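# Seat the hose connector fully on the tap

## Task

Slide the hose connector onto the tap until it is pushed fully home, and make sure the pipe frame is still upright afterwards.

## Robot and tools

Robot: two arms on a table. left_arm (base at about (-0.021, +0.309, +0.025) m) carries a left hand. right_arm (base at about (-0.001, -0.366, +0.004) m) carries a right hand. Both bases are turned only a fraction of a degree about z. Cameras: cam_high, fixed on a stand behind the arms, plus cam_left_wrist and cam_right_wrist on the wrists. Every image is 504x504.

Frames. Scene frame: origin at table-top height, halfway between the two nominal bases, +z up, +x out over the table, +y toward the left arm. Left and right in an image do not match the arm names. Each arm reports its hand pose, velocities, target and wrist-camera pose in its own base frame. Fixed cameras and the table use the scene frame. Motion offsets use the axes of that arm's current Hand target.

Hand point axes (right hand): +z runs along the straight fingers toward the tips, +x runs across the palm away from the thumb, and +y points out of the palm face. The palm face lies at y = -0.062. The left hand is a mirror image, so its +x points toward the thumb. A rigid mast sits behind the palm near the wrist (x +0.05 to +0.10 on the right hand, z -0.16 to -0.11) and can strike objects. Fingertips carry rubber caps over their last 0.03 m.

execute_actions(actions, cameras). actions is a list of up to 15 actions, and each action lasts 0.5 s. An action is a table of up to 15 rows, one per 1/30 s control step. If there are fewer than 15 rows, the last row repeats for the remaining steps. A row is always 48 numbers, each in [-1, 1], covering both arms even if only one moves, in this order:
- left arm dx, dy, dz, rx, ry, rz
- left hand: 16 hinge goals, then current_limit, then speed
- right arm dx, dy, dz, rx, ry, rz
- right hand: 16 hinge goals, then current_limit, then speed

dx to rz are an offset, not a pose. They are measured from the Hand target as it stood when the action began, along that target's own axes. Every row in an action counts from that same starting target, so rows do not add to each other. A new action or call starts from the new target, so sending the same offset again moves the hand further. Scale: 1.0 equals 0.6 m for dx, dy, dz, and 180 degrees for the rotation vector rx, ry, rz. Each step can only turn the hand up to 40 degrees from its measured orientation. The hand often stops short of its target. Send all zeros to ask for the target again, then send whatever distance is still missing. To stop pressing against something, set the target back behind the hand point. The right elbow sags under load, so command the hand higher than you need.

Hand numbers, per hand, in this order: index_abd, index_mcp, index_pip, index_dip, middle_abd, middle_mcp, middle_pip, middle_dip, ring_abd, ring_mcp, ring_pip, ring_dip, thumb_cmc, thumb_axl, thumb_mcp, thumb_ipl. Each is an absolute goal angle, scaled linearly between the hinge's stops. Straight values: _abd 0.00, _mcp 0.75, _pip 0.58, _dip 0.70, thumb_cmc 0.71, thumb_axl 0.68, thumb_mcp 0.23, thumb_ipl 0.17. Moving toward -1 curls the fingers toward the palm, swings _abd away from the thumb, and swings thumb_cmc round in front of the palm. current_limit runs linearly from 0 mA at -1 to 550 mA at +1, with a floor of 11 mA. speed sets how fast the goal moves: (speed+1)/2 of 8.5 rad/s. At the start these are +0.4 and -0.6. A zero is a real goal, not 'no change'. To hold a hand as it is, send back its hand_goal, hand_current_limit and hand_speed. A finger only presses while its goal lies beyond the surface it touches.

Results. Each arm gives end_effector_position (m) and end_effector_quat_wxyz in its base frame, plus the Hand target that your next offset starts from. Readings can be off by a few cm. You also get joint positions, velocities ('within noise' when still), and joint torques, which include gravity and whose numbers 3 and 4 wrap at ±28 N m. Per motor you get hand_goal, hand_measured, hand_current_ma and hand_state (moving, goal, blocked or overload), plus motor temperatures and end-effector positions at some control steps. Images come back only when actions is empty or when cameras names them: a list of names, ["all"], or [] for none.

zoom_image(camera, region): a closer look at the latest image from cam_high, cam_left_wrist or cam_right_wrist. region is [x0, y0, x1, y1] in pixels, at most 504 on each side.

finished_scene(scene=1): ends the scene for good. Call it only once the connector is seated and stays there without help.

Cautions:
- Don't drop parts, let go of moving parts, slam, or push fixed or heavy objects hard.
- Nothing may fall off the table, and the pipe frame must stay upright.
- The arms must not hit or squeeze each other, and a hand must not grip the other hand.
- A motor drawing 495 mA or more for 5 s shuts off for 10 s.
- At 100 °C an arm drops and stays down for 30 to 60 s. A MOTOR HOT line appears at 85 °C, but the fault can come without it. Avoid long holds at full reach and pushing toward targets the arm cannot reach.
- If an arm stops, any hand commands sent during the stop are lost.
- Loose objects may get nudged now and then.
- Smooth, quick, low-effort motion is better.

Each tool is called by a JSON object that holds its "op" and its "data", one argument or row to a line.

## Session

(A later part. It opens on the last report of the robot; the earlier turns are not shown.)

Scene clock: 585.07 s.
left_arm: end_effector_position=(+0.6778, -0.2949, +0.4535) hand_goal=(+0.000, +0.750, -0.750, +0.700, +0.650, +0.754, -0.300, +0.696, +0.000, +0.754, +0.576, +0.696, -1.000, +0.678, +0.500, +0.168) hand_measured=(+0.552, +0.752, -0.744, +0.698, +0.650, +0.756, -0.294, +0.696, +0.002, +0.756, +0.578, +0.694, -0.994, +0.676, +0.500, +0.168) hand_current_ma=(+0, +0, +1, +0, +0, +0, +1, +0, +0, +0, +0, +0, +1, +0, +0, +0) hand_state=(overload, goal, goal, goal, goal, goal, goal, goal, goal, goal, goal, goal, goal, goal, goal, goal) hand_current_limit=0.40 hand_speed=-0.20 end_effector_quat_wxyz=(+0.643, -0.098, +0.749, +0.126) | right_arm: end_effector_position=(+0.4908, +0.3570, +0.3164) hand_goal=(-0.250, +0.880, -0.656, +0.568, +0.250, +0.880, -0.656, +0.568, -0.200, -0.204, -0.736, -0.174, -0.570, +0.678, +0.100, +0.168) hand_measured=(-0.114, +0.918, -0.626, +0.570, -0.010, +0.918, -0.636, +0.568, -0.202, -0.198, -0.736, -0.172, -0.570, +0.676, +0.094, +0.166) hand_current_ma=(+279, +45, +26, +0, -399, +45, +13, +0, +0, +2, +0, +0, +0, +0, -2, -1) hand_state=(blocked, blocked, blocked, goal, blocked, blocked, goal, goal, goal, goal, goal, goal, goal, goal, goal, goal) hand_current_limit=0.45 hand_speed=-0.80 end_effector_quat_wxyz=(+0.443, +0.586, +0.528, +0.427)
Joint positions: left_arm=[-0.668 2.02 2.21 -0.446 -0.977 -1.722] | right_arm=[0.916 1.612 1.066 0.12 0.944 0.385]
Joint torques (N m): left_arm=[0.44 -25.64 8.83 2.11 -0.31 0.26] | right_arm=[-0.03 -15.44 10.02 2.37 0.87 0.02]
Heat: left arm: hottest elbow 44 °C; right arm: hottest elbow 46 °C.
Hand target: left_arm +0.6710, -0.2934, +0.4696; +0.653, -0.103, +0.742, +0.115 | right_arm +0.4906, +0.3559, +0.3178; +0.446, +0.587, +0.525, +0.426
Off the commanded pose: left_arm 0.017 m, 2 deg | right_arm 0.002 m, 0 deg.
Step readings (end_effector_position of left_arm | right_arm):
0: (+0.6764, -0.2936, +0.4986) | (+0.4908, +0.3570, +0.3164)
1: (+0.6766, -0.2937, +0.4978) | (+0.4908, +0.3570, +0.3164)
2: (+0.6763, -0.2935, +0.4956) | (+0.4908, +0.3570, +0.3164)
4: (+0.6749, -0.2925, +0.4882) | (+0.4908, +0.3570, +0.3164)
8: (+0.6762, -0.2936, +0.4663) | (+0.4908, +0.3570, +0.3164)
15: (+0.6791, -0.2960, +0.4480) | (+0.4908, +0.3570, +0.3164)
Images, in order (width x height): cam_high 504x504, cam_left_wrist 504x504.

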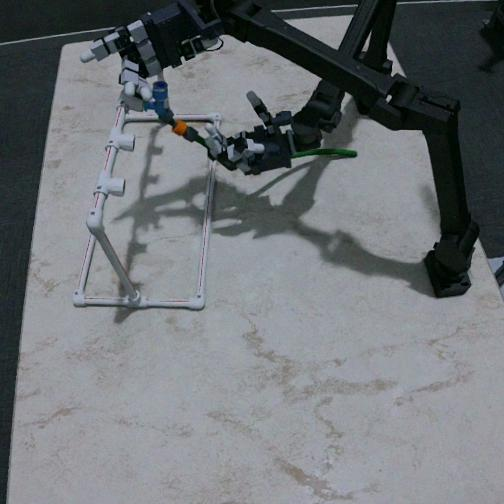

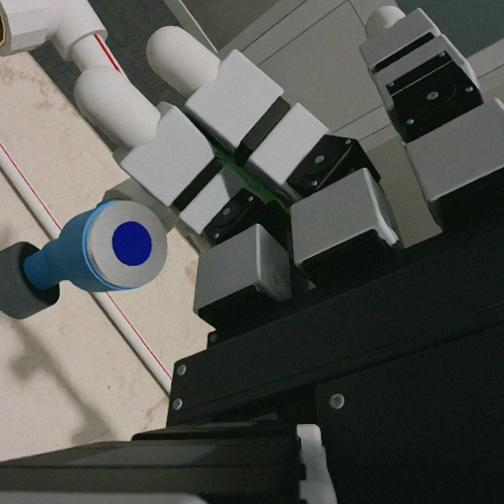

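{"op": "execute_actions", "data": {
  "actions": [
    [[0.055,0,0.0066,0,0,0,0,0.75,-0.75,0.7,0.65,0.754,-0.3,0.696,0,0.754,0.576,0.696,-1,0.678,0.5,0.168,0.4,-0.2,0,0,0,0,0,0,-0.25,0.88,-0.656,0.568,0.25,0.88,-0.656,0.568,-0.2,-0.205,-0.737,-0.174,-0.571,0.678,0.1,0.168,0.45,-0.8]]
  ],
  "cameras": ["cam_high","cam_left_wrist"]
}}

{"op": "zoom_image", "data": {
  "camera": "cam_high",
  "region": [80, 30, 240, 190]
}}

Scene clock: 586.53 s.
left_arm: end_effector_position=(+0.6736, -0.2916, +0.4351) hand_goal=(+0.000, +0.750, -0.750, +0.700, +0.650, +0.754, -0.300, +0.696, +0.000, +0.754, +0.576, +0.696, -1.000, +0.678, +0.500, +0.168) hand_measured=(+0.524, +0.750, -0.756, +0.698, +0.650, +0.756, -0.294, +0.696, +0.002, +0.756, +0.578, +0.694, -0.994, +0.676, +0.500, +0.168) hand_current_ma=(+0, +0, -1, +0, +0, +0, +0, +0, +0, +0, +0, +0, +1, +0, +0, +0) hand_state=(overload, goal, goal, goal, goal, goal, goal, goal, goal, goal, goal, goal, goal, goal, goal, goal) hand_current_limit=0.40 hand_speed=-0.20 end_effector_quat_wxyz=(+0.651, -0.105, +0.743, +0.118) | right_arm: end_effector_position=(+0.4908, +0.3570, +0.3164) hand_goal=(-0.250, +0.880, -0.656, +0.568, +0.250, +0.880, -0.656, +0.568, -0.200, -0.204, -0.736, -0.174, -0.570, +0.678, +0.100, +0.168) hand_measured=(-0.114, +0.918, -0.626, +0.570, -0.010, +0.918, -0.636, +0.568, -0.202, -0.198, -0.736, -0.172, -0.570, +0.676, +0.094, +0.166) hand_current_ma=(+279, +45, +26, +0, -399, +45, +13, +0, +0, +2, +0, +0, +0, +0, -2, -1) hand_state=(blocked, blocked, blocked, goal, blocked, blocked, goal, goal, goal, goal, goal, goal, goal, goal, goal, goal) hand_current_limit=0.45 hand_speed=-0.80 end_effector_quat_wxyz=(+0.443, +0.586, +0.528, +0.427)
Joint positions: left_arm=[-0.668 1.983 2.095 -0.337 -0.977 -1.72] | right_arm=[0.916 1.612 1.066 0.12 0.944 0.385]
Joint torques (N m): left_arm=[0.5 -23.71 8.21 1.98 -0.22 0.27] | right_arm=[-0.09 -15.56 10.04 2.39 0.86 0.02]
Heat: left arm: hottest elbow 44 °C; right arm: hottest elbow 46 °C.
Hand target: left_arm +0.6706, -0.2924, +0.4362; +0.653, -0.103, +0.742, +0.115 | right_arm +0.4906, +0.3559, +0.3178; +0.446, +0.587, +0.525, +0.426
Off the commanded pose: left_arm 0.003 m, 0 deg | right_arm 0.002 m, 0 deg.
Step readings (end_effector_position of left_arm | right_arm):
0: (+0.6778, -0.2949, +0.4535) | (+0.4908, +0.3570, +0.3164)
1: (+0.6779, -0.2950, +0.4527) | (+0.4908, +0.3570, +0.3164)
2: (+0.6775, -0.2947, +0.4515) | (+0.4908, +0.3570, +0.3164)
4: (+0.6758, -0.2934, +0.4454) | (+0.4908, +0.3570, +0.3164)
8: (+0.6750, -0.2927, +0.4368) | (+0.4908, +0.3570, +0.3164)
15: (+0.6737, -0.2916, +0.4355) | (+0.4908, +0.3570, +0.3164)
Images, in order (width x height): cam_high 504x504, cam_left_wrist 504x504.

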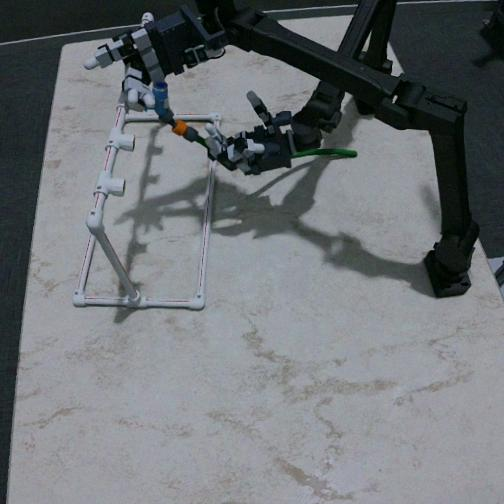

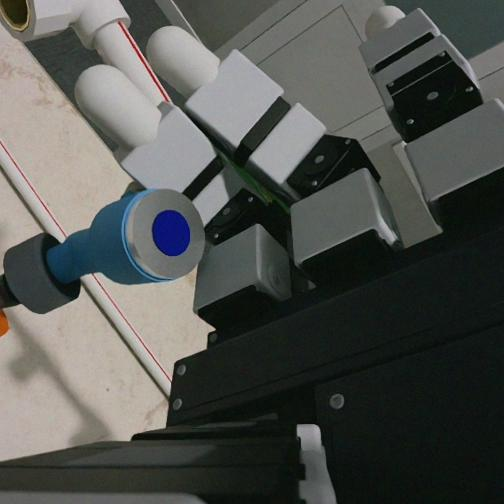

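Scaled by 3.150 from the camera's 504x504 image, which has a finer 720x720 frame.

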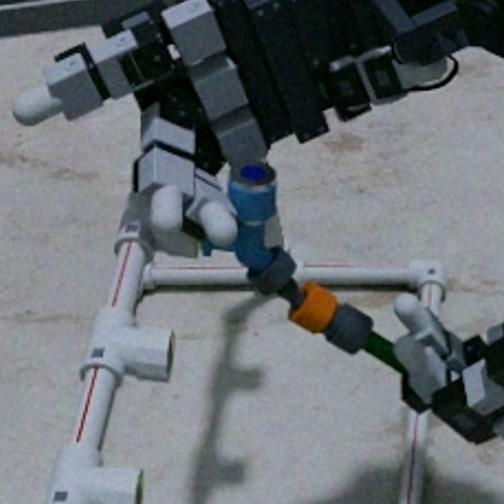

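{"op": "execute_actions", "data": {
  "actions": [
    [[0.0031,0.0076,-0.0236,0,0,0,0,0.75,-0.75,0.7,0.65,0.754,-0.3,0.696,0,0.754,0.576,0.696,-1,0.678,0.5,0.168,0.4,-0.2,0,0,0,0,0,0,-0.25,0.88,-0.656,0.568,0.25,0.88,-0.656,0.568,-0.2,-0.205,-0.737,-0.174,-0.571,0.678,0.1,0.168,0.45,-0.8]],
    [[0.0031,0.0076,-0.0236,0,0,0,0,0.75,-0.75,0.7,0.65,0.754,-0.3,0.696,0,0.754,0.576,0.696,-1,0.678,0.5,0.168,0.4,-0.2,0,0,0,0,0,0,-0.25,0.88,-0.656,0.568,0.25,0.88,-0.656,0.568,-0.2,-0.205,-0.737,-0.174,-0.571,0.678,0.1,0.168,0.45,-0.8]]
  ],
  "cameras": ["cam_high","cam_left_wrist"]
}}

{"op": "zoom_image", "data": {
  "camera": "cam_high",
  "region": [80, 30, 240, 190]
}}

Scene clock: 588.37 s.
left_arm: end_effector_position=(+0.6524, -0.2856, +0.4326) hand_goal=(+0.000, +0.750, -0.750, +0.700, +0.650, +0.754, -0.300, +0.696, +0.000, +0.754, +0.576, +0.696, -1.000, +0.678, +0.500, +0.168) hand_measured=(+0.496, +0.764, -0.746, +0.698, +0.644, +0.760, -0.294, +0.696, +0.002, +0.756, +0.578, +0.694, -0.994, +0.676, +0.500, +0.168) hand_current_ma=(+0, +3, +0, +0, +0, +0, +0, +0, +0, +0, +0, +0, +1, +0, +0, +0) hand_state=(overload, goal, goal, goal, goal, goal, goal, goal, goal, goal, goal, goal, goal, goal, goal, goal) hand_current_limit=0.40 hand_speed=-0.20 end_effector_quat_wxyz=(+0.651, -0.105, +0.742, +0.121) | right_arm: end_effector_position=(+0.4907, +0.3567, +0.3166) hand_goal=(-0.250, +0.880, -0.656, +0.568, +0.250, +0.880, -0.656, +0.568, -0.200, -0.204, -0.736, -0.174, -0.570, +0.678, +0.100, +0.168) hand_measured=(-0.114, +0.918, -0.640, +0.570, -0.010, +0.918, -0.646, +0.568, -0.202, -0.198, -0.736, -0.172, -0.570, +0.676, +0.094, +0.166) hand_current_ma=(+279, +45, +9, +0, -399, +43, +5, +0, +0, +2, +0, +0, +0, +0, -2, -1) hand_state=(blocked, blocked, goal, goal, blocked, blocked, goal, goal, goal, goal, goal, goal, goal, goal, goal, goal) hand_current_limit=0.45 hand_speed=-0.80 end_effector_quat_wxyz=(+0.444, +0.586, +0.527, +0.426)
Joint positions: left_arm=[-0.681 1.919 1.989 -0.299 -0.993 -1.72] | right_arm=[0.916 1.612 1.066 0.12 0.945 0.385]
Joint torques (N m): left_arm=[-0.67 -23.65 7.94 1.58 -0.66 0.14] | right_arm=[0.09 -15.56 10.04 2.37 0.76 0.02]
Heat: left arm: hottest elbow 44 °C; right arm: hottest elbow 46 °C.
Hand target: left_arm +0.6405, -0.2924, +0.4364; +0.653, -0.103, +0.742, +0.115 | right_arm +0.4906, +0.3558, +0.3178; +0.446, +0.587, +0.525, +0.426
Off the commanded pose: left_arm 0.014 m, 1 deg | right_arm 0.001 m, 0 deg.
Step readings (end_effector_position of left_arm | right_arm):
0: (+0.6736, -0.2916, +0.4351) | (+0.4908, +0.3570, +0.3164)
1: (+0.6735, -0.2915, +0.4351) | (+0.4908, +0.3570, +0.3164)
2: (+0.6730, -0.2911, +0.4349) | (+0.4908, +0.3570, +0.3164)
4: (+0.6710, -0.2895, +0.4345) | (+0.4908, +0.3570, +0.3164)
8: (+0.6667, -0.2864, +0.4328) | (+0.4908, +0.3570, +0.3164)
15: (+0.6656, -0.2862, +0.4327) | (+0.4908, +0.3570, +0.3164)
16: (+0.6655, -0.2861, +0.4325) | (+0.4908, +0.3570, +0.3164)
17: (+0.6650, -0.2860, +0.4323) | (+0.4908, +0.3570, +0.3164)
19: (+0.6616, -0.2856, +0.4326) | (+0.4908, +0.3569, +0.3165)
23: (+0.6538, -0.2854, +0.4326) | (+0.4907, +0.3567, +0.3166)
30: (+0.6524, -0.2856, +0.4326) | (+0.4907, +0.3567, +0.3166)
Images, in order (width x height): cam_high 504x504, cam_left_wrist 504x504.

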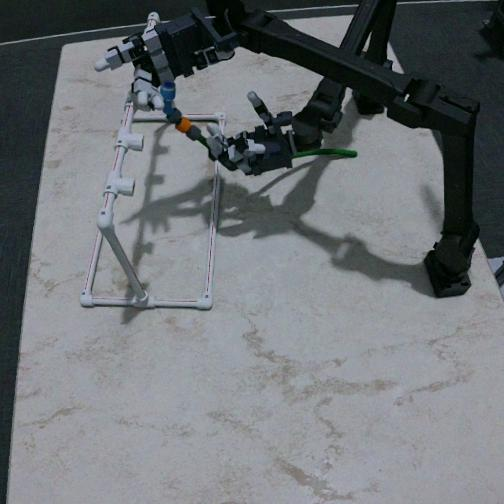

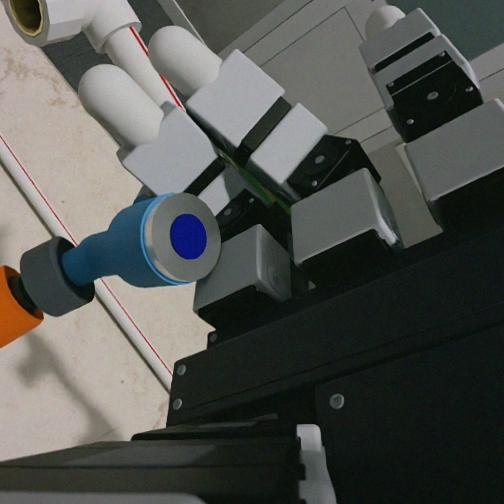

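Scaled by 3.150 from the camera's 504x504 image, which has a finer 720x720 frame.

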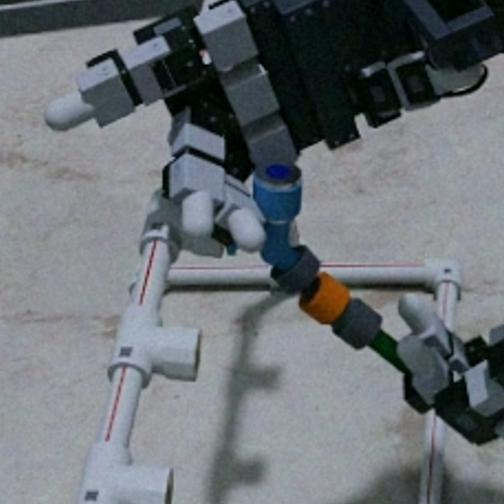

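{"op": "zoom_image", "data": {
  "camera": "cam_left_wrist",
  "region": [0, 180, 200, 380]
}}

{"op": "zoom_image", "data": {
  "camera": "cam_high",
  "region": [140, 80, 220, 160]
}}

Scaled by 2.520 from the camera's 504x504 image, which has a finer 720x720 frame.

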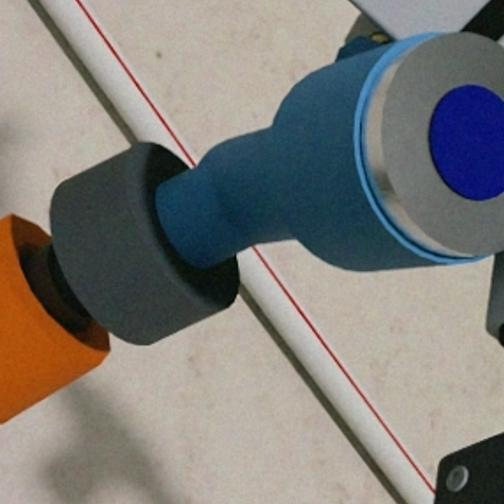

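Scaled by 6.300 from the camera's 504x504 image, which has a finer 720x720 frame.

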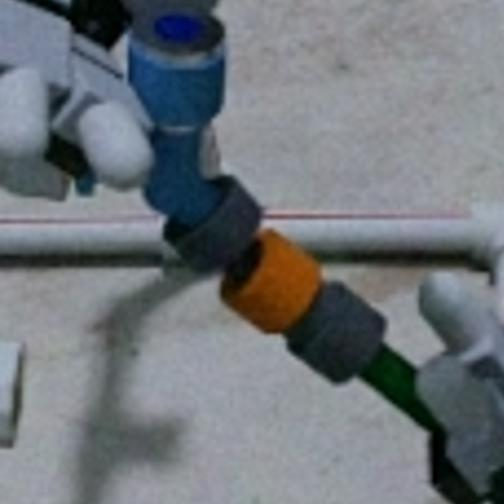

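{"op": "execute_actions", "data": {
  "actions": [
    [[0,0,0,0,0,0,0,0.75,-0.75,0.7,0.65,0.754,-0.3,0.696,0,0.754,0.576,0.696,-1,0.678,0.5,0.168,0.4,-0.2,0,0.002,-0.0133,-0.033,0,0,-0.25,0.98,-0.65,0.568,0.25,0.98,-0.65,0.568,-0.2,-0.205,-0.737,-0.174,-0.571,0.678,0.1,0.168,0.45,-0.8]]
  ],
  "cameras": ["cam_high","cam_left_wrist"]
}}

{"op": "zoom_image", "data": {
  "camera": "cam_left_wrist",
  "region": [0, 180, 200, 380]
}}

{"op": "zoom_image", "data": {
  "camera": "cam_high",
  "region": [140, 80, 220, 160]
}}

Scene clock: 591.23 s.
left_arm: end_effector_position=(+0.6506, -0.2865, +0.4326) hand_goal=(+0.000, +0.750, -0.750, +0.700, +0.650, +0.754, -0.300, +0.696, +0.000, +0.754, +0.576, +0.696, -1.000, +0.678, +0.500, +0.168) hand_measured=(+0.496, +0.764, -0.746, +0.698, +0.644, +0.760, -0.294, +0.696, +0.002, +0.756, +0.578, +0.694, -0.994, +0.676, +0.500, +0.168) hand_current_ma=(+0, +3, +0, +0, +0, +0, +0, +0, +0, +0, +0, +0, +1, +0, +0, +0) hand_state=(overload, goal, goal, goal, goal, goal, goal, goal, goal, goal, goal, goal, goal, goal, goal, goal) hand_current_limit=0.40 hand_speed=-0.20 end_effector_quat_wxyz=(+0.650, -0.104, +0.743, +0.121) | right_arm: end_effector_position=(+0.4805, +0.3569, +0.3211) hand_goal=(-0.250, +0.980, -0.650, +0.568, +0.250, +0.980, -0.650, +0.568, -0.200, -0.204, -0.736, -0.174, -0.570, +0.678, +0.100, +0.168) hand_measured=(-0.114, +0.998, -0.638, +0.570, -0.010, +0.998, -0.644, +0.568, -0.202, -0.198, -0.736, -0.172, -0.570, +0.676, +0.094, +0.166) hand_current_ma=(+279, +13, +6, +0, -399, +12, +2, +0, +0, +2, +0, +0, +0, +0, -2, -1) hand_state=(blocked, goal, goal, goal, blocked, goal, goal, goal, goal, goal, goal, goal, goal, goal, goal, goal) hand_current_limit=0.45 hand_speed=-0.80 end_effector_quat_wxyz=(+0.472, +0.563, +0.510, +0.448)
Joint positions: left_arm=[-0.684 1.917 1.985 -0.299 -0.996 -1.72] | right_arm=[0.925 1.629 1.016 0.334 0.982 0.258]
Joint torques (N m): left_arm=[-0.44 -23.41 8.16 1.57 -0.55 0.15] | right_arm=[-0.32 -14.1 9.94 3.78 0.68 -0.06]
Heat: left arm: hottest elbow 43 °C; right arm: hottest elbow 45 °C.
Hand target: left_arm +0.6405, -0.2924, +0.4364; +0.653, -0.103, +0.742, +0.115 | right_arm +0.4831, +0.3565, +0.3208; +0.476, +0.563, +0.502, +0.453
Off the commanded pose: left_arm 0.012 m, 1 deg | right_arm 0.003 m, 1 deg.
Step readings (end_effector_position of left_arm | right_arm):
0: (+0.6524, -0.2856, +0.4326) | (+0.4907, +0.3567, +0.3166)
1: (+0.6524, -0.2856, +0.4326) | (+0.4906, +0.3565, +0.3166)
2: (+0.6524, -0.2856, +0.4326) | (+0.4897, +0.3559, +0.3171)
4: (+0.6521, -0.2857, +0.4324) | (+0.4868, +0.3546, +0.3195)
8: (+0.6509, -0.2863, +0.4325) | (+0.4821, +0.3551, +0.3225)
15: (+0.6506, -0.2865, +0.4326) | (+0.4807, +0.3562, +0.3213)
Images, in order (width x height): cam_high 504x504, cam_left_wrist 504x504.

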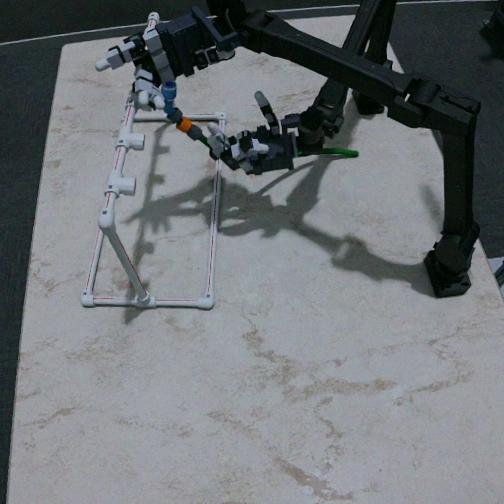

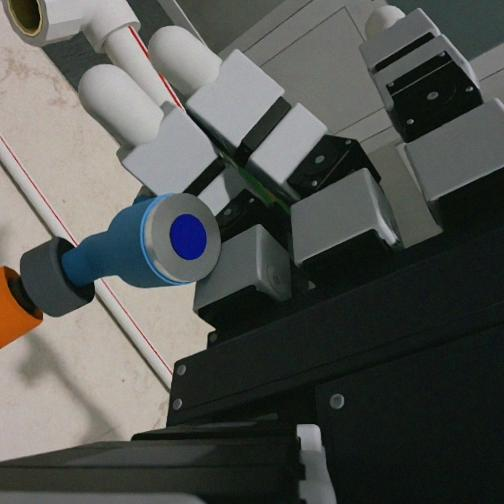

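Scaled by 2.520 from the camera's 504x504 image, which has a finer 720x720 frame.

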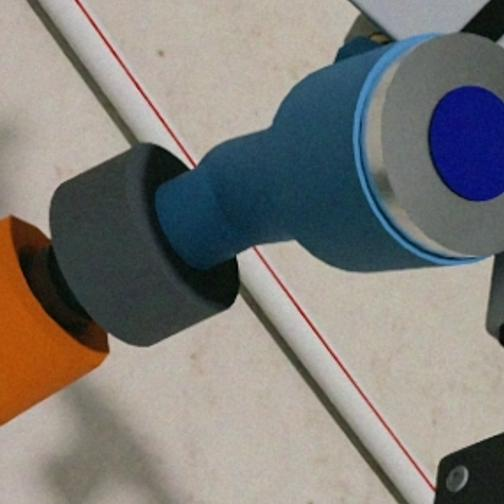

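Scaled by 6.300 from the camera's 504x504 image, which has a finer 720x720 frame.

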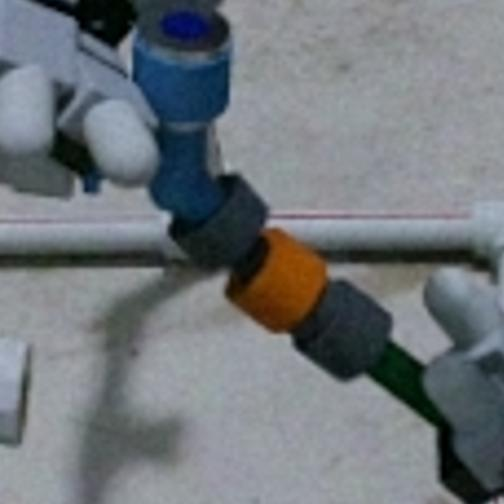

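{"op": "execute_actions", "data": {
  "actions": [
    [[0,0,0,0,0,0,0,0.75,-0.75,0.7,0.65,0.754,-0.3,0.696,0,0.754,0.576,0.696,-1,0.678,0.5,0.168,0.4,-0.2,-0.0017,0.0192,0.0057,-0.0035,0.0022,0.008,-0.25,0.98,-0.65,0.568,0.25,0.98,-0.65,0.568,-0.2,-0.205,-0.737,-0.174,-0.571,0.678,0.1,0.168,0.45,-0.8]],
    [[0,0,0,0,0,0,0,0.75,-0.75,0.7,0.65,0.754,-0.3,0.696,0,0.754,0.576,0.696,-1,0.678,0.5,0.168,0.4,-0.2,-0.0017,0.0192,0.0057,-0.0035,0.0022,0.008,-0.25,0.98,-0.65,0.568,0.25,0.98,-0.65,0.568,-0.2,-0.205,-0.737,-0.174,-0.571,0.678,0.1,0.168,0.45,-0.8]]
  ],
  "cameras": ["cam_high","cam_left_wrist"]
}}

{"op": "zoom_image", "data": {
  "camera": "cam_left_wrist",
  "region": [0, 180, 200, 380]
}}

{"op": "zoom_image", "data": {
  "camera": "cam_high",
  "region": [140, 80, 220, 160]
}}

Scene clock: 593.30 s.
left_arm: end_effector_position=(+0.6506, -0.2865, +0.4326) hand_goal=(+0.000, +0.750, -0.750, +0.700, +0.650, +0.754, -0.300, +0.696, +0.000, +0.754, +0.576, +0.696, -1.000, +0.678, +0.500, +0.168) hand_measured=(+0.496, +0.764, -0.746, +0.698, +0.644, +0.760, -0.294, +0.696, +0.002, +0.756, +0.578, +0.694, -0.994, +0.676, +0.500, +0.168) hand_current_ma=(+0, +3, +0, +0, +0, +0, +0, +0, +0, +0, +0, +0, +1, +0, +0, +0) hand_state=(overload, goal, goal, goal, goal, goal, goal, goal, goal, goal, goal, goal, goal, goal, goal, goal) hand_current_limit=0.40 hand_speed=-0.20 end_effector_quat_wxyz=(+0.650, -0.104, +0.743, +0.121) | right_arm: end_effector_position=(+0.4830, +0.3573, +0.3213) hand_goal=(-0.250, +0.980, -0.650, +0.568, +0.250, +0.980, -0.650, +0.568, -0.200, -0.204, -0.736, -0.174, -0.570, +0.678, +0.100, +0.168) hand_measured=(-0.114, +0.998, -0.638, +0.570, -0.010, +0.998, -0.644, +0.568, -0.202, -0.198, -0.736, -0.172, -0.570, +0.676, +0.094, +0.166) hand_current_ma=(+279, +13, +5, +0, -399, +12, +2, +0, +0, +2, +0, +0, +0, +0, -2, -1) hand_state=(blocked, goal, goal, goal, blocked, goal, goal, goal, goal, goal, goal, goal, goal, goal, goal, goal) hand_current_limit=0.45 hand_speed=-0.80 end_effector_quat_wxyz=(+0.467, +0.561, +0.512, +0.453)
Joint positions: left_arm=[-0.684 1.917 1.985 -0.299 -0.996 -1.72] | right_arm=[0.92 1.629 1.016 0.341 0.963 0.258]
Joint torques (N m): left_arm=[-0.44 -23.41 8.17 1.57 -0.55 0.15] | right_arm=[-1.38 -15.56 12.19 3.96 0.28 -0.05]
Heat: left arm: hottest elbow 43 °C; right arm: hottest elbow 45 °C.
Hand target: left_arm +0.6405, -0.2924, +0.4364; +0.653, -0.103, +0.742, +0.115 | right_arm +0.4926, +0.3528, +0.3426; +0.467, +0.567, +0.486, +0.474
Off the commanded pose: left_arm 0.012 m, 1 deg | right_arm 0.024 m, 4 deg.
Step readings (end_effector_position of left_arm | right_arm):
0: (+0.6506, -0.2865, +0.4326) | (+0.4805, +0.3569, +0.3211)
1: (+0.6506, -0.2865, +0.4326) | (+0.4805, +0.3569, +0.3211)
2: (+0.6506, -0.2865, +0.4326) | (+0.4805, +0.3569, +0.3211)
4: (+0.6506, -0.2865, +0.4326) | (+0.4806, +0.3573, +0.3212)
8: (+0.6506, -0.2865, +0.4326) | (+0.4806, +0.3576, +0.3214)
15: (+0.6506, -0.2865, +0.4326) | (+0.4807, +0.3577, +0.3214)
16: (+0.6506, -0.2865, +0.4326) | (+0.4807, +0.3578, +0.3215)
17: (+0.6506, -0.2865, +0.4326) | (+0.4809, +0.3579, +0.3215)
19: (+0.6506, -0.2865, +0.4326) | (+0.4816, +0.3579, +0.3215)
23: (+0.6506, -0.2865, +0.4326) | (+0.4829, +0.3572, +0.3213)
30: (+0.6506, -0.2865, +0.4326) | (+0.4830, +0.3573, +0.3213)
Images, in order (width x height): cam_high 504x504, cam_left_wrist 504x504.

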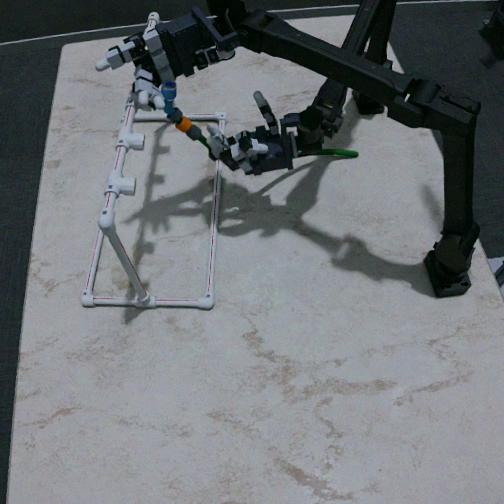

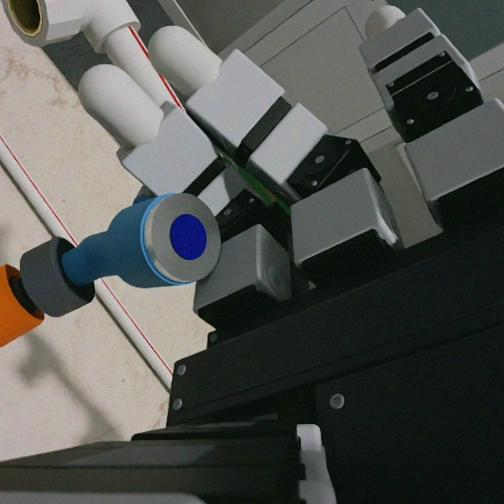

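Scaled by 2.520 from the camera's 504x504 image, which has a finer 720x720 frame.

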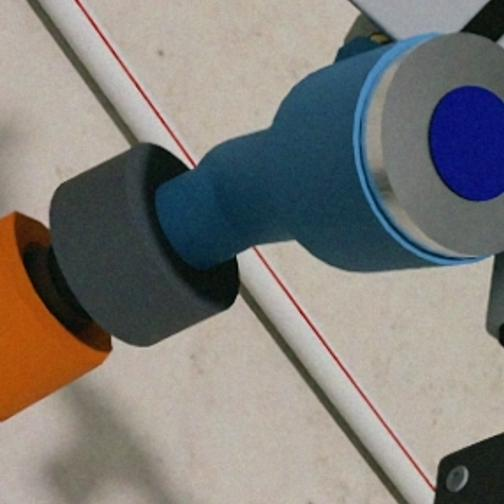

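Scaled by 6.300 from the camera's 504x504 image, which has a finer 720x720 frame.

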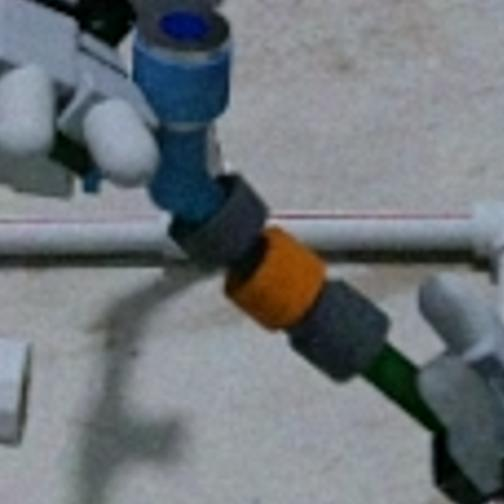

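{"op": "execute_actions", "data": {
  "actions": [
    [[0,0,0,0,0,0,0,0.75,-0.75,0.7,0.65,0.754,-0.3,0.696,0,0.754,0.576,0.696,-1,0.678,0.5,0.168,0.4,-0.2,-0.0017,0.0192,0.0057,-0.0035,0.0022,0.008,-0.25,0.98,-0.65,0.568,0.25,0.98,-0.65,0.568,-0.2,-0.205,-0.737,-0.174,-0.571,0.678,0.1,0.168,0.45,-0.8]],
    [[0,0,0,0,0,0,0,0.75,-0.75,0.7,0.65,0.754,-0.3,0.696,0,0.754,0.576,0.696,-1,0.678,0.5,0.168,0.4,-0.2,-0.0017,0.0192,0.0057,-0.0035,0.0022,0.008,-0.25,0.98,-0.65,0.568,0.25,0.98,-0.65,0.568,-0.2,-0.205,-0.737,-0.174,-0.571,0.678,0.1,0.168,0.45,-0.8]]
  ],
  "cameras": ["cam_high","cam_left_wrist"]
}}

{"op": "zoom_image", "data": {
  "camera": "cam_left_wrist",
  "region": [0, 180, 200, 380]
}}

{"op": "zoom_image", "data": {
  "camera": "cam_high",
  "region": [140, 80, 220, 160]
}}

Scene clock: 595.17 s.
left_arm: end_effector_position=(+0.6506, -0.2865, +0.4326) hand_goal=(+0.000, +0.750, -0.750, +0.700, +0.650, +0.754, -0.300, +0.696, +0.000, +0.754, +0.576, +0.696, -1.000, +0.678, +0.500, +0.168) hand_measured=(+0.496, +0.764, -0.746, +0.698, +0.644, +0.760, -0.294, +0.696, +0.002, +0.756, +0.578, +0.694, -0.994, +0.676, +0.500, +0.168) hand_current_ma=(+0, +3, +0, +0, +0, +0, +0, +0, +0, +0, +0, +0, +1, +0, +0, +0) hand_state=(overload, goal, goal, goal, goal, goal, goal, goal, goal, goal, goal, goal, goal, goal, goal, goal) hand_current_limit=0.40 hand_speed=-0.20 end_effector_quat_wxyz=(+0.650, -0.104, +0.743, +0.121) | right_arm: end_effector_position=(+0.4877, +0.3563, +0.3207) hand_goal=(-0.250, +0.980, -0.650, +0.568, +0.250, +0.980, -0.650, +0.568, -0.200, -0.204, -0.736, -0.174, -0.570, +0.678, +0.100, +0.168) hand_measured=(-0.114, +0.998, -0.648, +0.570, -0.010, +0.998, -0.650, +0.568, -0.202, -0.198, -0.736, -0.172, -0.570, +0.676, +0.094, +0.166) hand_current_ma=(+279, +13, +0, +0, -399, +12, +0, +0, +0, +2, +0, +0, +0, +0, -2, -1) hand_state=(blocked, goal, goal, goal, blocked, goal, goal, goal, goal, goal, goal, goal, goal, goal, goal, goal) hand_current_limit=0.45 hand_speed=-0.80 end_effector_quat_wxyz=(+0.461, +0.560, +0.514, +0.457)
Joint positions: left_arm=[-0.684 1.917 1.985 -0.299 -0.996 -1.72] | right_arm=[0.91 1.629 1.016 0.344 0.939 0.258]
Joint torques (N m): left_arm=[-0.5 -23.41 8.16 1.57 -0.56 0.15] | right_arm=[-2.02 -17.32 14.16 4.12 0.21 0.03]
Heat: left arm: hottest elbow 43 °C; right arm: hottest elbow 46 °C.
Hand target: left_arm +0.6405, -0.2924, +0.4364; +0.653, -0.103, +0.742, +0.115 | right_arm +0.5017, +0.3477, +0.3645; +0.458, +0.571, +0.469, +0.495
Off the commanded pose: left_arm 0.012 m, 1 deg | right_arm 0.047 m, 7 deg.
Step readings (end_effector_position of left_arm | right_arm):
0: (+0.6506, -0.2865, +0.4326) | (+0.4830, +0.3573, +0.3213)
1: (+0.6506, -0.2865, +0.4326) | (+0.4831, +0.3572, +0.3213)
2: (+0.6506, -0.2865, +0.4326) | (+0.4834, +0.3574, +0.3212)
4: (+0.6506, -0.2865, +0.4326) | (+0.4842, +0.3572, +0.3212)
8: (+0.6506, -0.2865, +0.4326) | (+0.4857, +0.3564, +0.3210)
15: (+0.6506, -0.2865, +0.4326) | (+0.4859, +0.3564, +0.3210)
16: (+0.6506, -0.2865, +0.4326) | (+0.4859, +0.3565, +0.3209)
17: (+0.6506, -0.2865, +0.4326) | (+0.4861, +0.3566, +0.3208)
19: (+0.6506, -0.2865, +0.4326) | (+0.4871, +0.3563, +0.3209)
23: (+0.6506, -0.2865, +0.4326) | (+0.4877, +0.3563, +0.3207)
30: (+0.6506, -0.2865, +0.4326) | (+0.4877, +0.3563, +0.3207)
Images, in order (width x height): cam_high 504x504, cam_left_wrist 504x504.

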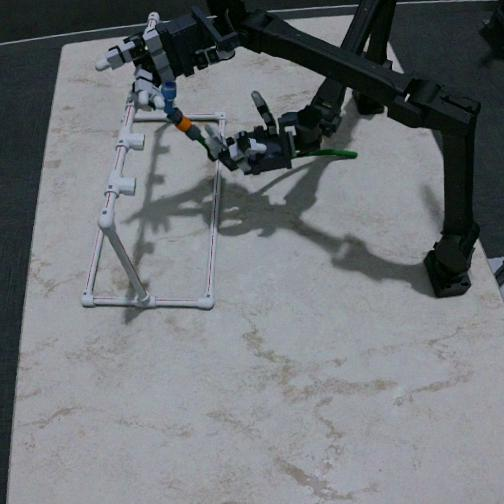

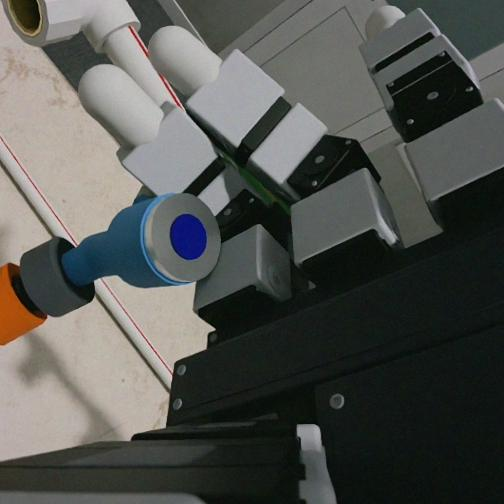

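Scaled by 2.520 from the camera's 504x504 image, which has a finer 720x720 frame.

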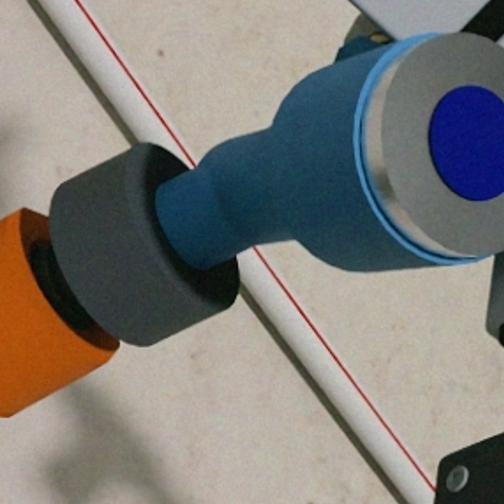

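Scaled by 6.300 from the camera's 504x504 image, which has a finer 720x720 frame.

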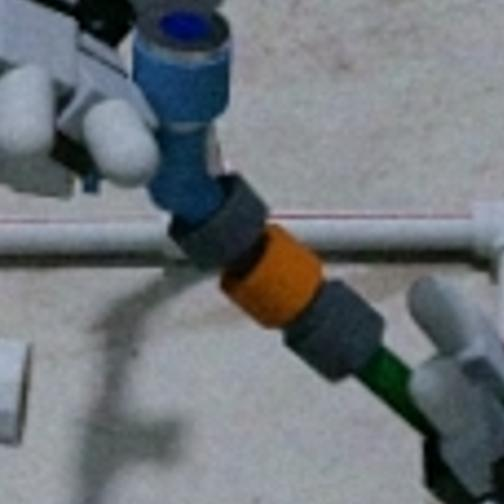

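{"op": "execute_actions", "data": {
  "actions": [
    [[0,0,0,0,0,0,0,0.75,-0.75,0.7,0.65,0.754,-0.3,0.696,0,0.754,0.576,0.696,-1,0.678,0.5,0.168,0.4,-0.2,-0.0017,0.0192,0.0057,-0.0035,0.0022,0.008,-0.25,0.98,-0.65,0.568,0.25,0.98,-0.65,0.568,-0.2,-0.205,-0.737,-0.174,-0.571,0.678,0.1,0.168,0.45,-0.8]]
  ],
  "cameras": ["cam_high","cam_left_wrist"]
}}

{"op": "zoom_image", "data": {
  "camera": "cam_left_wrist",
  "region": [0, 180, 200, 380]
}}

{"op": "zoom_image", "data": {
  "camera": "cam_high",
  "region": [140, 80, 220, 160]
}}

Scene clock: 596.70 s.
left_arm: end_effector_position=(+0.6506, -0.2865, +0.4326) hand_goal=(+0.000, +0.750, -0.750, +0.700, +0.650, +0.754, -0.300, +0.696, +0.000, +0.754, +0.576, +0.696, -1.000, +0.678, +0.500, +0.168) hand_measured=(+0.496, +0.764, -0.746, +0.698, +0.644, +0.760, -0.294, +0.696, +0.002, +0.756, +0.578, +0.694, -0.994, +0.676, +0.500, +0.168) hand_current_ma=(+0, +3, +0, +0, +0, +0, +0, +0, +0, +0, +0, +0, +1, +0, +0, +0) hand_state=(overload, goal, goal, goal, goal, goal, goal, goal, goal, goal, goal, goal, goal, goal, goal, goal) hand_current_limit=0.40 hand_speed=-0.20 end_effector_quat_wxyz=(+0.650, -0.104, +0.743, +0.121) | right_arm: end_effector_position=(+0.4903, +0.3560, +0.3199) hand_goal=(-0.250, +0.980, -0.650, +0.568, +0.250, +0.980, -0.650, +0.568, -0.200, -0.204, -0.736, -0.174, -0.570, +0.678, +0.100, +0.168) hand_measured=(-0.114, +0.998, -0.650, +0.570, -0.010, +0.998, -0.652, +0.568, -0.202, -0.198, -0.736, -0.172, -0.570, +0.676, +0.094, +0.166) hand_current_ma=(+279, +13, +0, +0, -399, +11, +0, +0, +0, +2, +0, +0, +0, +0, -2, -1) hand_state=(blocked, goal, goal, goal, blocked, goal, goal, goal, goal, goal, goal, goal, goal, goal, goal, goal) hand_current_limit=0.45 hand_speed=-0.80 end_effector_quat_wxyz=(+0.456, +0.560, +0.516, +0.460)
Joint positions: left_arm=[-0.684 1.917 1.985 -0.299 -0.996 -1.72] | right_arm=[0.905 1.629 1.016 0.344 0.923 0.262]
Joint torques (N m): left_arm=[-0.44 -23.41 8.17 1.58 -0.56 0.15] | right_arm=[-2.26 -18.14 15.02 4.3 0.31 0.05]
Heat: left arm: hottest elbow 43 °C; right arm: hottest elbow 46 °C.
Hand target: left_arm +0.6405, -0.2924, +0.4364; +0.653, -0.103, +0.742, +0.115 | right_arm +0.5059, +0.3450, +0.3754; +0.453, +0.572, +0.461, +0.505
Off the commanded pose: left_arm 0.012 m, 1 deg | right_arm 0.059 m, 8 deg.
Step readings (end_effector_position of left_arm | right_arm):
0: (+0.6506, -0.2865, +0.4326) | (+0.4877, +0.3563, +0.3207)
1: (+0.6506, -0.2865, +0.4326) | (+0.4877, +0.3565, +0.3207)
2: (+0.6506, -0.2865, +0.4326) | (+0.4880, +0.3566, +0.3206)
4: (+0.6506, -0.2865, +0.4326) | (+0.4889, +0.3565, +0.3204)
8: (+0.6506, -0.2865, +0.4326) | (+0.4903, +0.3560, +0.3200)
15: (+0.6506, -0.2865, +0.4326) | (+0.4903, +0.3560, +0.3199)
Images, in order (width x height): cam_high 504x504, cam_left_wrist 504x504.

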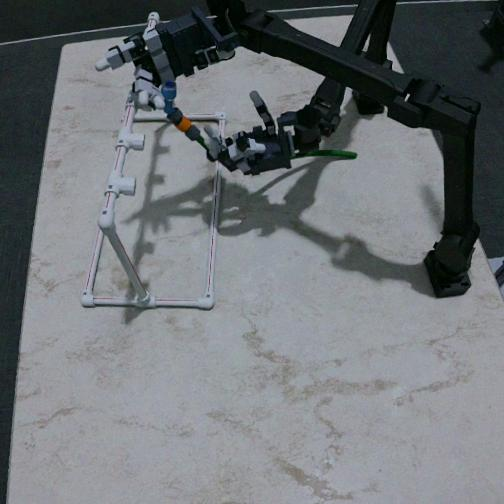

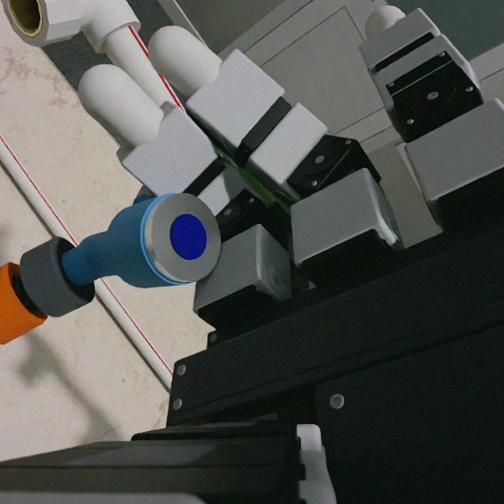

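Scaled by 2.520 from the camera's 504x504 image, which has a finer 720x720 frame.

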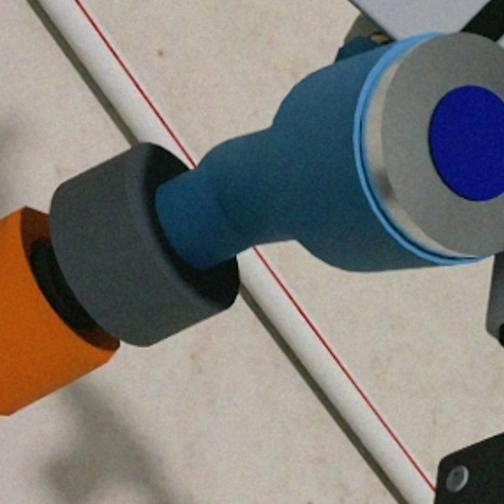

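Scaled by 6.300 from the camera's 504x504 image, which has a finer 720x720 frame.

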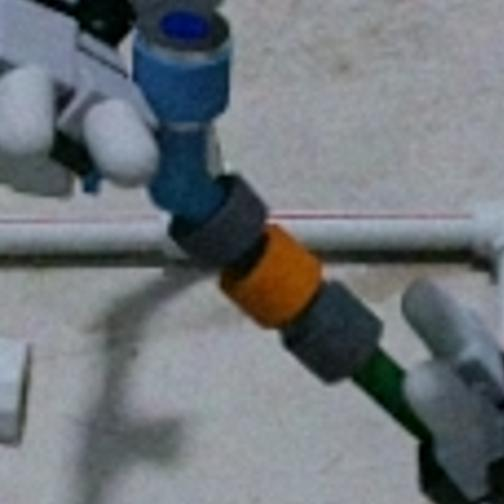

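{"op": "execute_actions", "data": {
  "actions": [
    [[0,0,0,0,0,0,0,0.75,-0.75,0.7,0.65,0.754,-0.3,0.696,0,0.754,0.576,0.696,-1,0.678,0.5,0.168,0.4,-0.2,-0.0017,0.0242,0.003,-0.004,0.0022,0.009,-0.25,0.98,-0.65,0.568,0.25,0.98,-0.65,0.568,-0.2,-0.205,-0.737,-0.174,-0.571,0.678,0.1,0.168,0.45,-0.8]]
  ],
  "cameras": ["cam_high","cam_left_wrist"]
}}

{"op": "zoom_image", "data": {
  "camera": "cam_left_wrist",
  "region": [0, 180, 200, 380]
}}

{"op": "zoom_image", "data": {
  "camera": "cam_high",
  "region": [140, 80, 220, 160]
}}

Scene clock: 597.83 s.
left_arm: end_effector_position=(+0.6506, -0.2865, +0.4326) hand_goal=(+0.000, +0.750, -0.750, +0.700, +0.650, +0.754, -0.300, +0.696, +0.000, +0.754, +0.576, +0.696, -1.000, +0.678, +0.500, +0.168) hand_measured=(+0.496, +0.764, -0.746, +0.698, +0.644, +0.760, -0.294, +0.696, +0.002, +0.756, +0.578, +0.694, -0.994, +0.676, +0.500, +0.168) hand_current_ma=(+0, +3, +0, +0, +0, +0, +0, +0, +0, +0, +0, +0, +1, +0, +0, +0) hand_state=(overload, goal, goal, goal, goal, goal, goal, goal, goal, goal, goal, goal, goal, goal, goal, goal) hand_current_limit=0.40 hand_speed=-0.20 end_effector_quat_wxyz=(+0.650, -0.104, +0.743, +0.121) | right_arm: end_effector_position=(+0.4924, +0.3551, +0.3192) hand_goal=(-0.250, +0.980, -0.650, +0.568, +0.250, +0.980, -0.650, +0.568, -0.200, -0.204, -0.736, -0.174, -0.570, +0.678, +0.100, +0.168) hand_measured=(-0.114, +0.998, -0.654, +0.570, -0.010, +0.998, -0.652, +0.568, -0.202, -0.198, -0.736, -0.172, -0.570, +0.676, +0.094, +0.166) hand_current_ma=(+279, +13, -1, +0, -399, +11, +0, +0, +0, +2, +0, +0, +0, +0, -2, -1) hand_state=(blocked, goal, goal, goal, blocked, goal, goal, goal, goal, goal, goal, goal, goal, goal, goal, goal) hand_current_limit=0.45 hand_speed=-0.80 end_effector_quat_wxyz=(+0.452, +0.561, +0.516, +0.463)
Joint positions: left_arm=[-0.684 1.917 1.985 -0.299 -0.996 -1.72] | right_arm=[0.9 1.629 1.016 0.344 0.911 0.269]
Joint torques (N m): left_arm=[-0.5 -23.36 8.16 1.58 -0.55 0.15] | right_arm=[-2.61 -19.72 15.8 4.29 0.37 0.07]
Heat: left arm: hottest elbow 43 °C; right arm: hottest elbow 46 °C.
Hand target: left_arm +0.6405, -0.2924, +0.4364; +0.653, -0.103, +0.742, +0.115 | right_arm +0.5087, +0.3415, +0.3893; +0.448, +0.574, +0.451, +0.516
Off the commanded pose: left_arm 0.012 m, 1 deg | right_arm 0.073 m, 10 deg.
Step readings (end_effector_position of left_arm | right_arm):
0: (+0.6506, -0.2865, +0.4326) | (+0.4903, +0.3560, +0.3199)
1: (+0.6506, -0.2865, +0.4326) | (+0.4903, +0.3560, +0.3199)
2: (+0.6506, -0.2865, +0.4326) | (+0.4905, +0.3560, +0.3198)
4: (+0.6506, -0.2865, +0.4326) | (+0.4913, +0.3557, +0.3196)
8: (+0.6506, -0.2865, +0.4326) | (+0.4923, +0.3552, +0.3193)
15: (+0.6506, -0.2865, +0.4326) | (+0.4924, +0.3551, +0.3192)
Images, in order (width x height): cam_high 504x504, cam_left_wrist 504x504.

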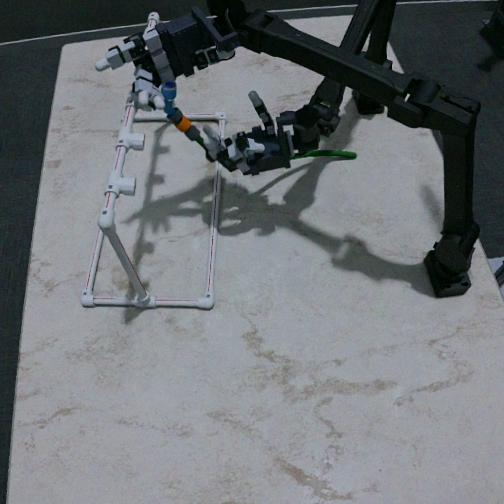

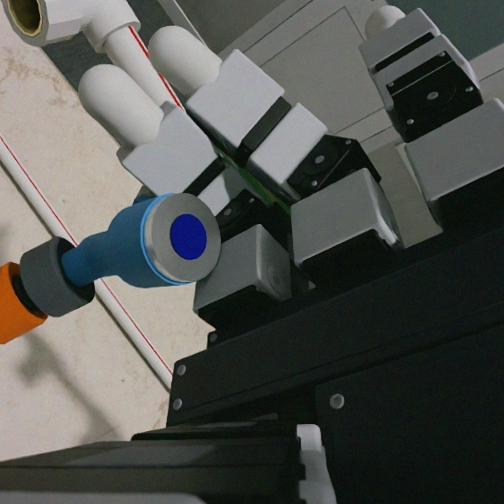

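Scaled by 2.520 from the camera's 504x504 image, which has a finer 720x720 frame.

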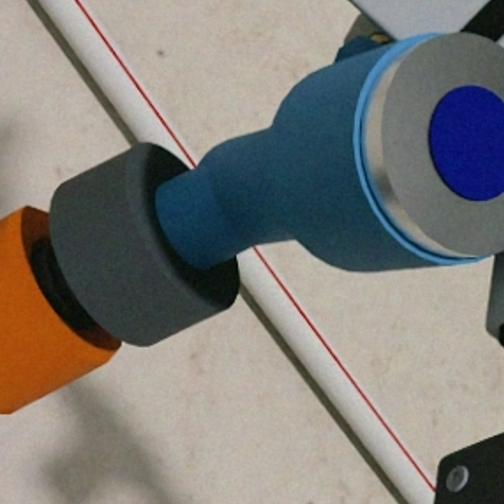

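Scaled by 6.300 from the camera's 504x504 image, which has a finer 720x720 frame.

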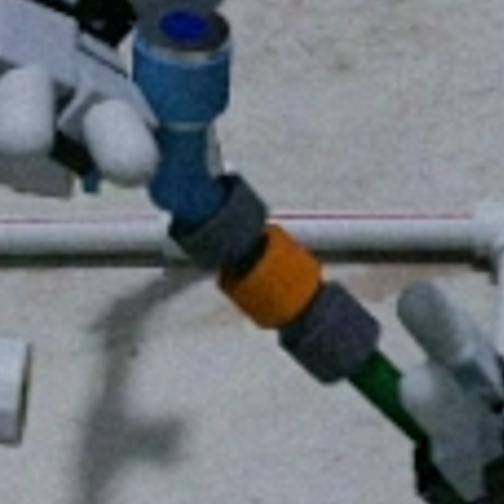

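{"op": "execute_actions", "data": {
  "actions": [
    [[0,0,0,0,0,0,0,0.75,-0.75,0.7,0.65,0.754,-0.3,0.696,0,0.754,0.576,0.696,-1,0.678,0.5,0.168,0.4,-0.2,0.002,0.0242,0.001,-0.003,0.0015,0.003,-0.25,0.98,-0.65,0.568,0.25,0.98,-0.65,0.568,-0.2,-0.205,-0.737,-0.174,-0.571,0.678,0.1,0.168,0.45,-0.8]]
  ],
  "cameras": ["cam_high","cam_left_wrist"]
}}

{"op": "zoom_image", "data": {
  "camera": "cam_left_wrist",
  "region": [0, 180, 200, 380]
}}

{"op": "zoom_image", "data": {
  "camera": "cam_high",
  "region": [140, 80, 220, 160]
}}

Scene clock: 599.40 s.
left_arm: end_effector_position=(+0.6506, -0.2865, +0.4326) hand_goal=(+0.000, +0.750, -0.750, +0.700, +0.650, +0.754, -0.300, +0.696, +0.000, +0.754, +0.576, +0.696, -1.000, +0.678, +0.500, +0.168) hand_measured=(+0.496, +0.764, -0.746, +0.698, +0.644, +0.760, -0.294, +0.696, +0.002, +0.756, +0.578, +0.694, -0.994, +0.676, +0.500, +0.168) hand_current_ma=(+0, +3, +0, +0, +0, +0, +0, +0, +0, +0, +0, +0, +1, +0, +0, +0) hand_state=(overload, goal, goal, goal, goal, goal, goal, goal, goal, goal, goal, goal, goal, goal, goal, goal) hand_current_limit=0.40 hand_speed=-0.20 end_effector_quat_wxyz=(+0.650, -0.104, +0.743, +0.121) | right_arm: end_effector_position=(+0.4928, +0.3553, +0.3200) hand_goal=(-0.250, +0.980, -0.650, +0.568, +0.250, +0.980, -0.650, +0.568, -0.200, -0.204, -0.736, -0.174, -0.570, +0.678, +0.100, +0.168) hand_measured=(-0.114, +0.998, -0.654, +0.570, -0.010, +0.998, -0.650, +0.568, -0.202, -0.198, -0.736, -0.172, -0.570, +0.676, +0.094, +0.166) hand_current_ma=(+279, +13, -1, +0, -399, +11, +0, +0, +0, +2, +0, +0, +0, +0, -2, -1) hand_state=(blocked, goal, goal, goal, blocked, goal, goal, goal, goal, goal, goal, goal, goal, goal, goal, goal) hand_current_limit=0.45 hand_speed=-0.80 end_effector_quat_wxyz=(+0.450, +0.561, +0.517, +0.465)
Joint positions: left_arm=[-0.684 1.917 1.985 -0.299 -0.996 -1.72] | right_arm=[0.899 1.627 1.016 0.344 0.905 0.269]
Joint torques (N m): left_arm=[-0.5 -23.41 8.17 1.57 -0.56 0.15] | right_arm=[-2.73 -21.3 16.73 3.88 0.4 -0.04]
Heat: left arm: hottest elbow 43 °C; right arm: hottest elbow 46 °C.
Hand target: left_arm +0.6405, -0.2924, +0.4364; +0.653, -0.103, +0.742, +0.115 | right_arm +0.5102, +0.3399, +0.4037; +0.447, +0.573, +0.447, +0.522
Off the commanded pose: left_arm 0.012 m, 1 deg | right_arm 0.087 m, 10 deg.
Step readings (end_effector_position of left_arm | right_arm):
0: (+0.6506, -0.2865, +0.4326) | (+0.4924, +0.3551, +0.3192)
1: (+0.6506, -0.2865, +0.4326) | (+0.4924, +0.3551, +0.3192)
2: (+0.6506, -0.2865, +0.4326) | (+0.4925, +0.3550, +0.3194)
4: (+0.6506, -0.2865, +0.4326) | (+0.4926, +0.3552, +0.3199)
8: (+0.6506, -0.2865, +0.4326) | (+0.4928, +0.3553, +0.3200)
15: (+0.6506, -0.2865, +0.4326) | (+0.4928, +0.3553, +0.3200)
Images, in order (width x height): cam_high 504x504, cam_left_wrist 504x504.

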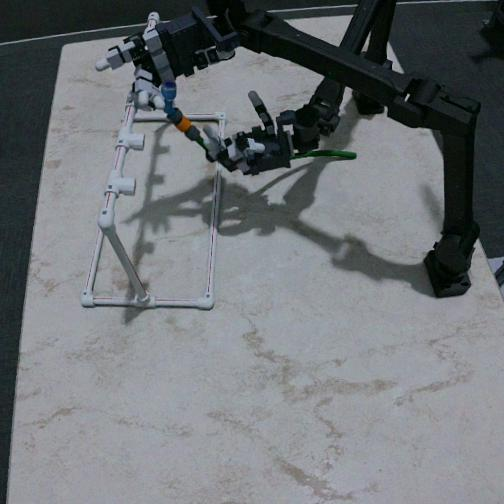

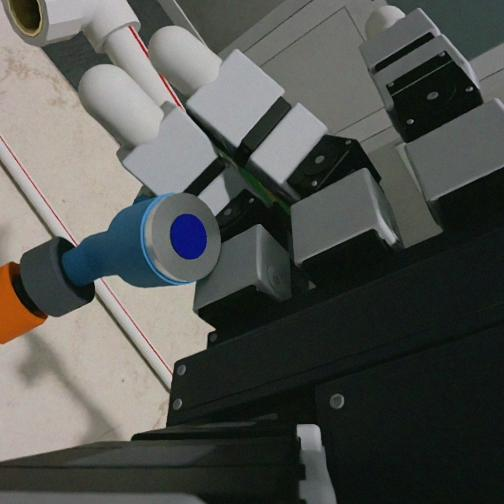

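Scaled by 2.520 from the camera's 504x504 image, which has a finer 720x720 frame.

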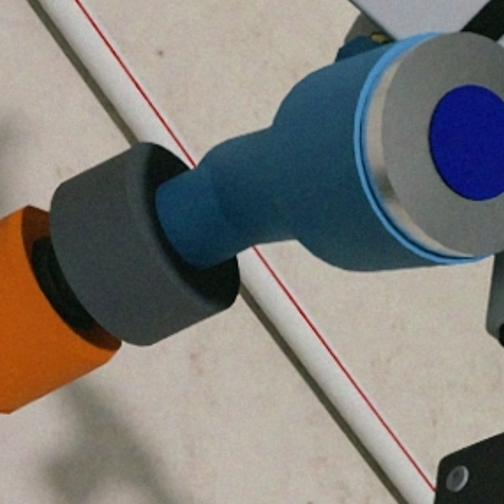

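Scaled by 6.300 from the camera's 504x504 image, which has a finer 720x720 frame.

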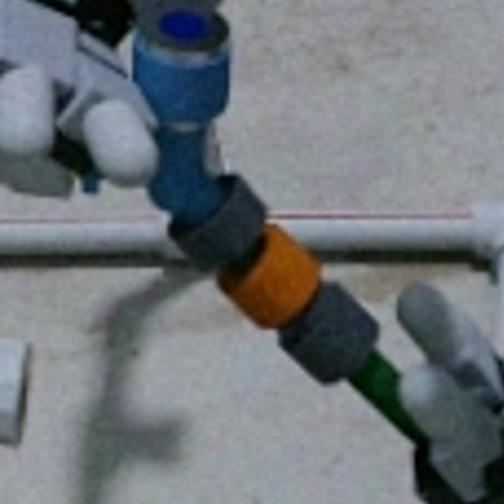

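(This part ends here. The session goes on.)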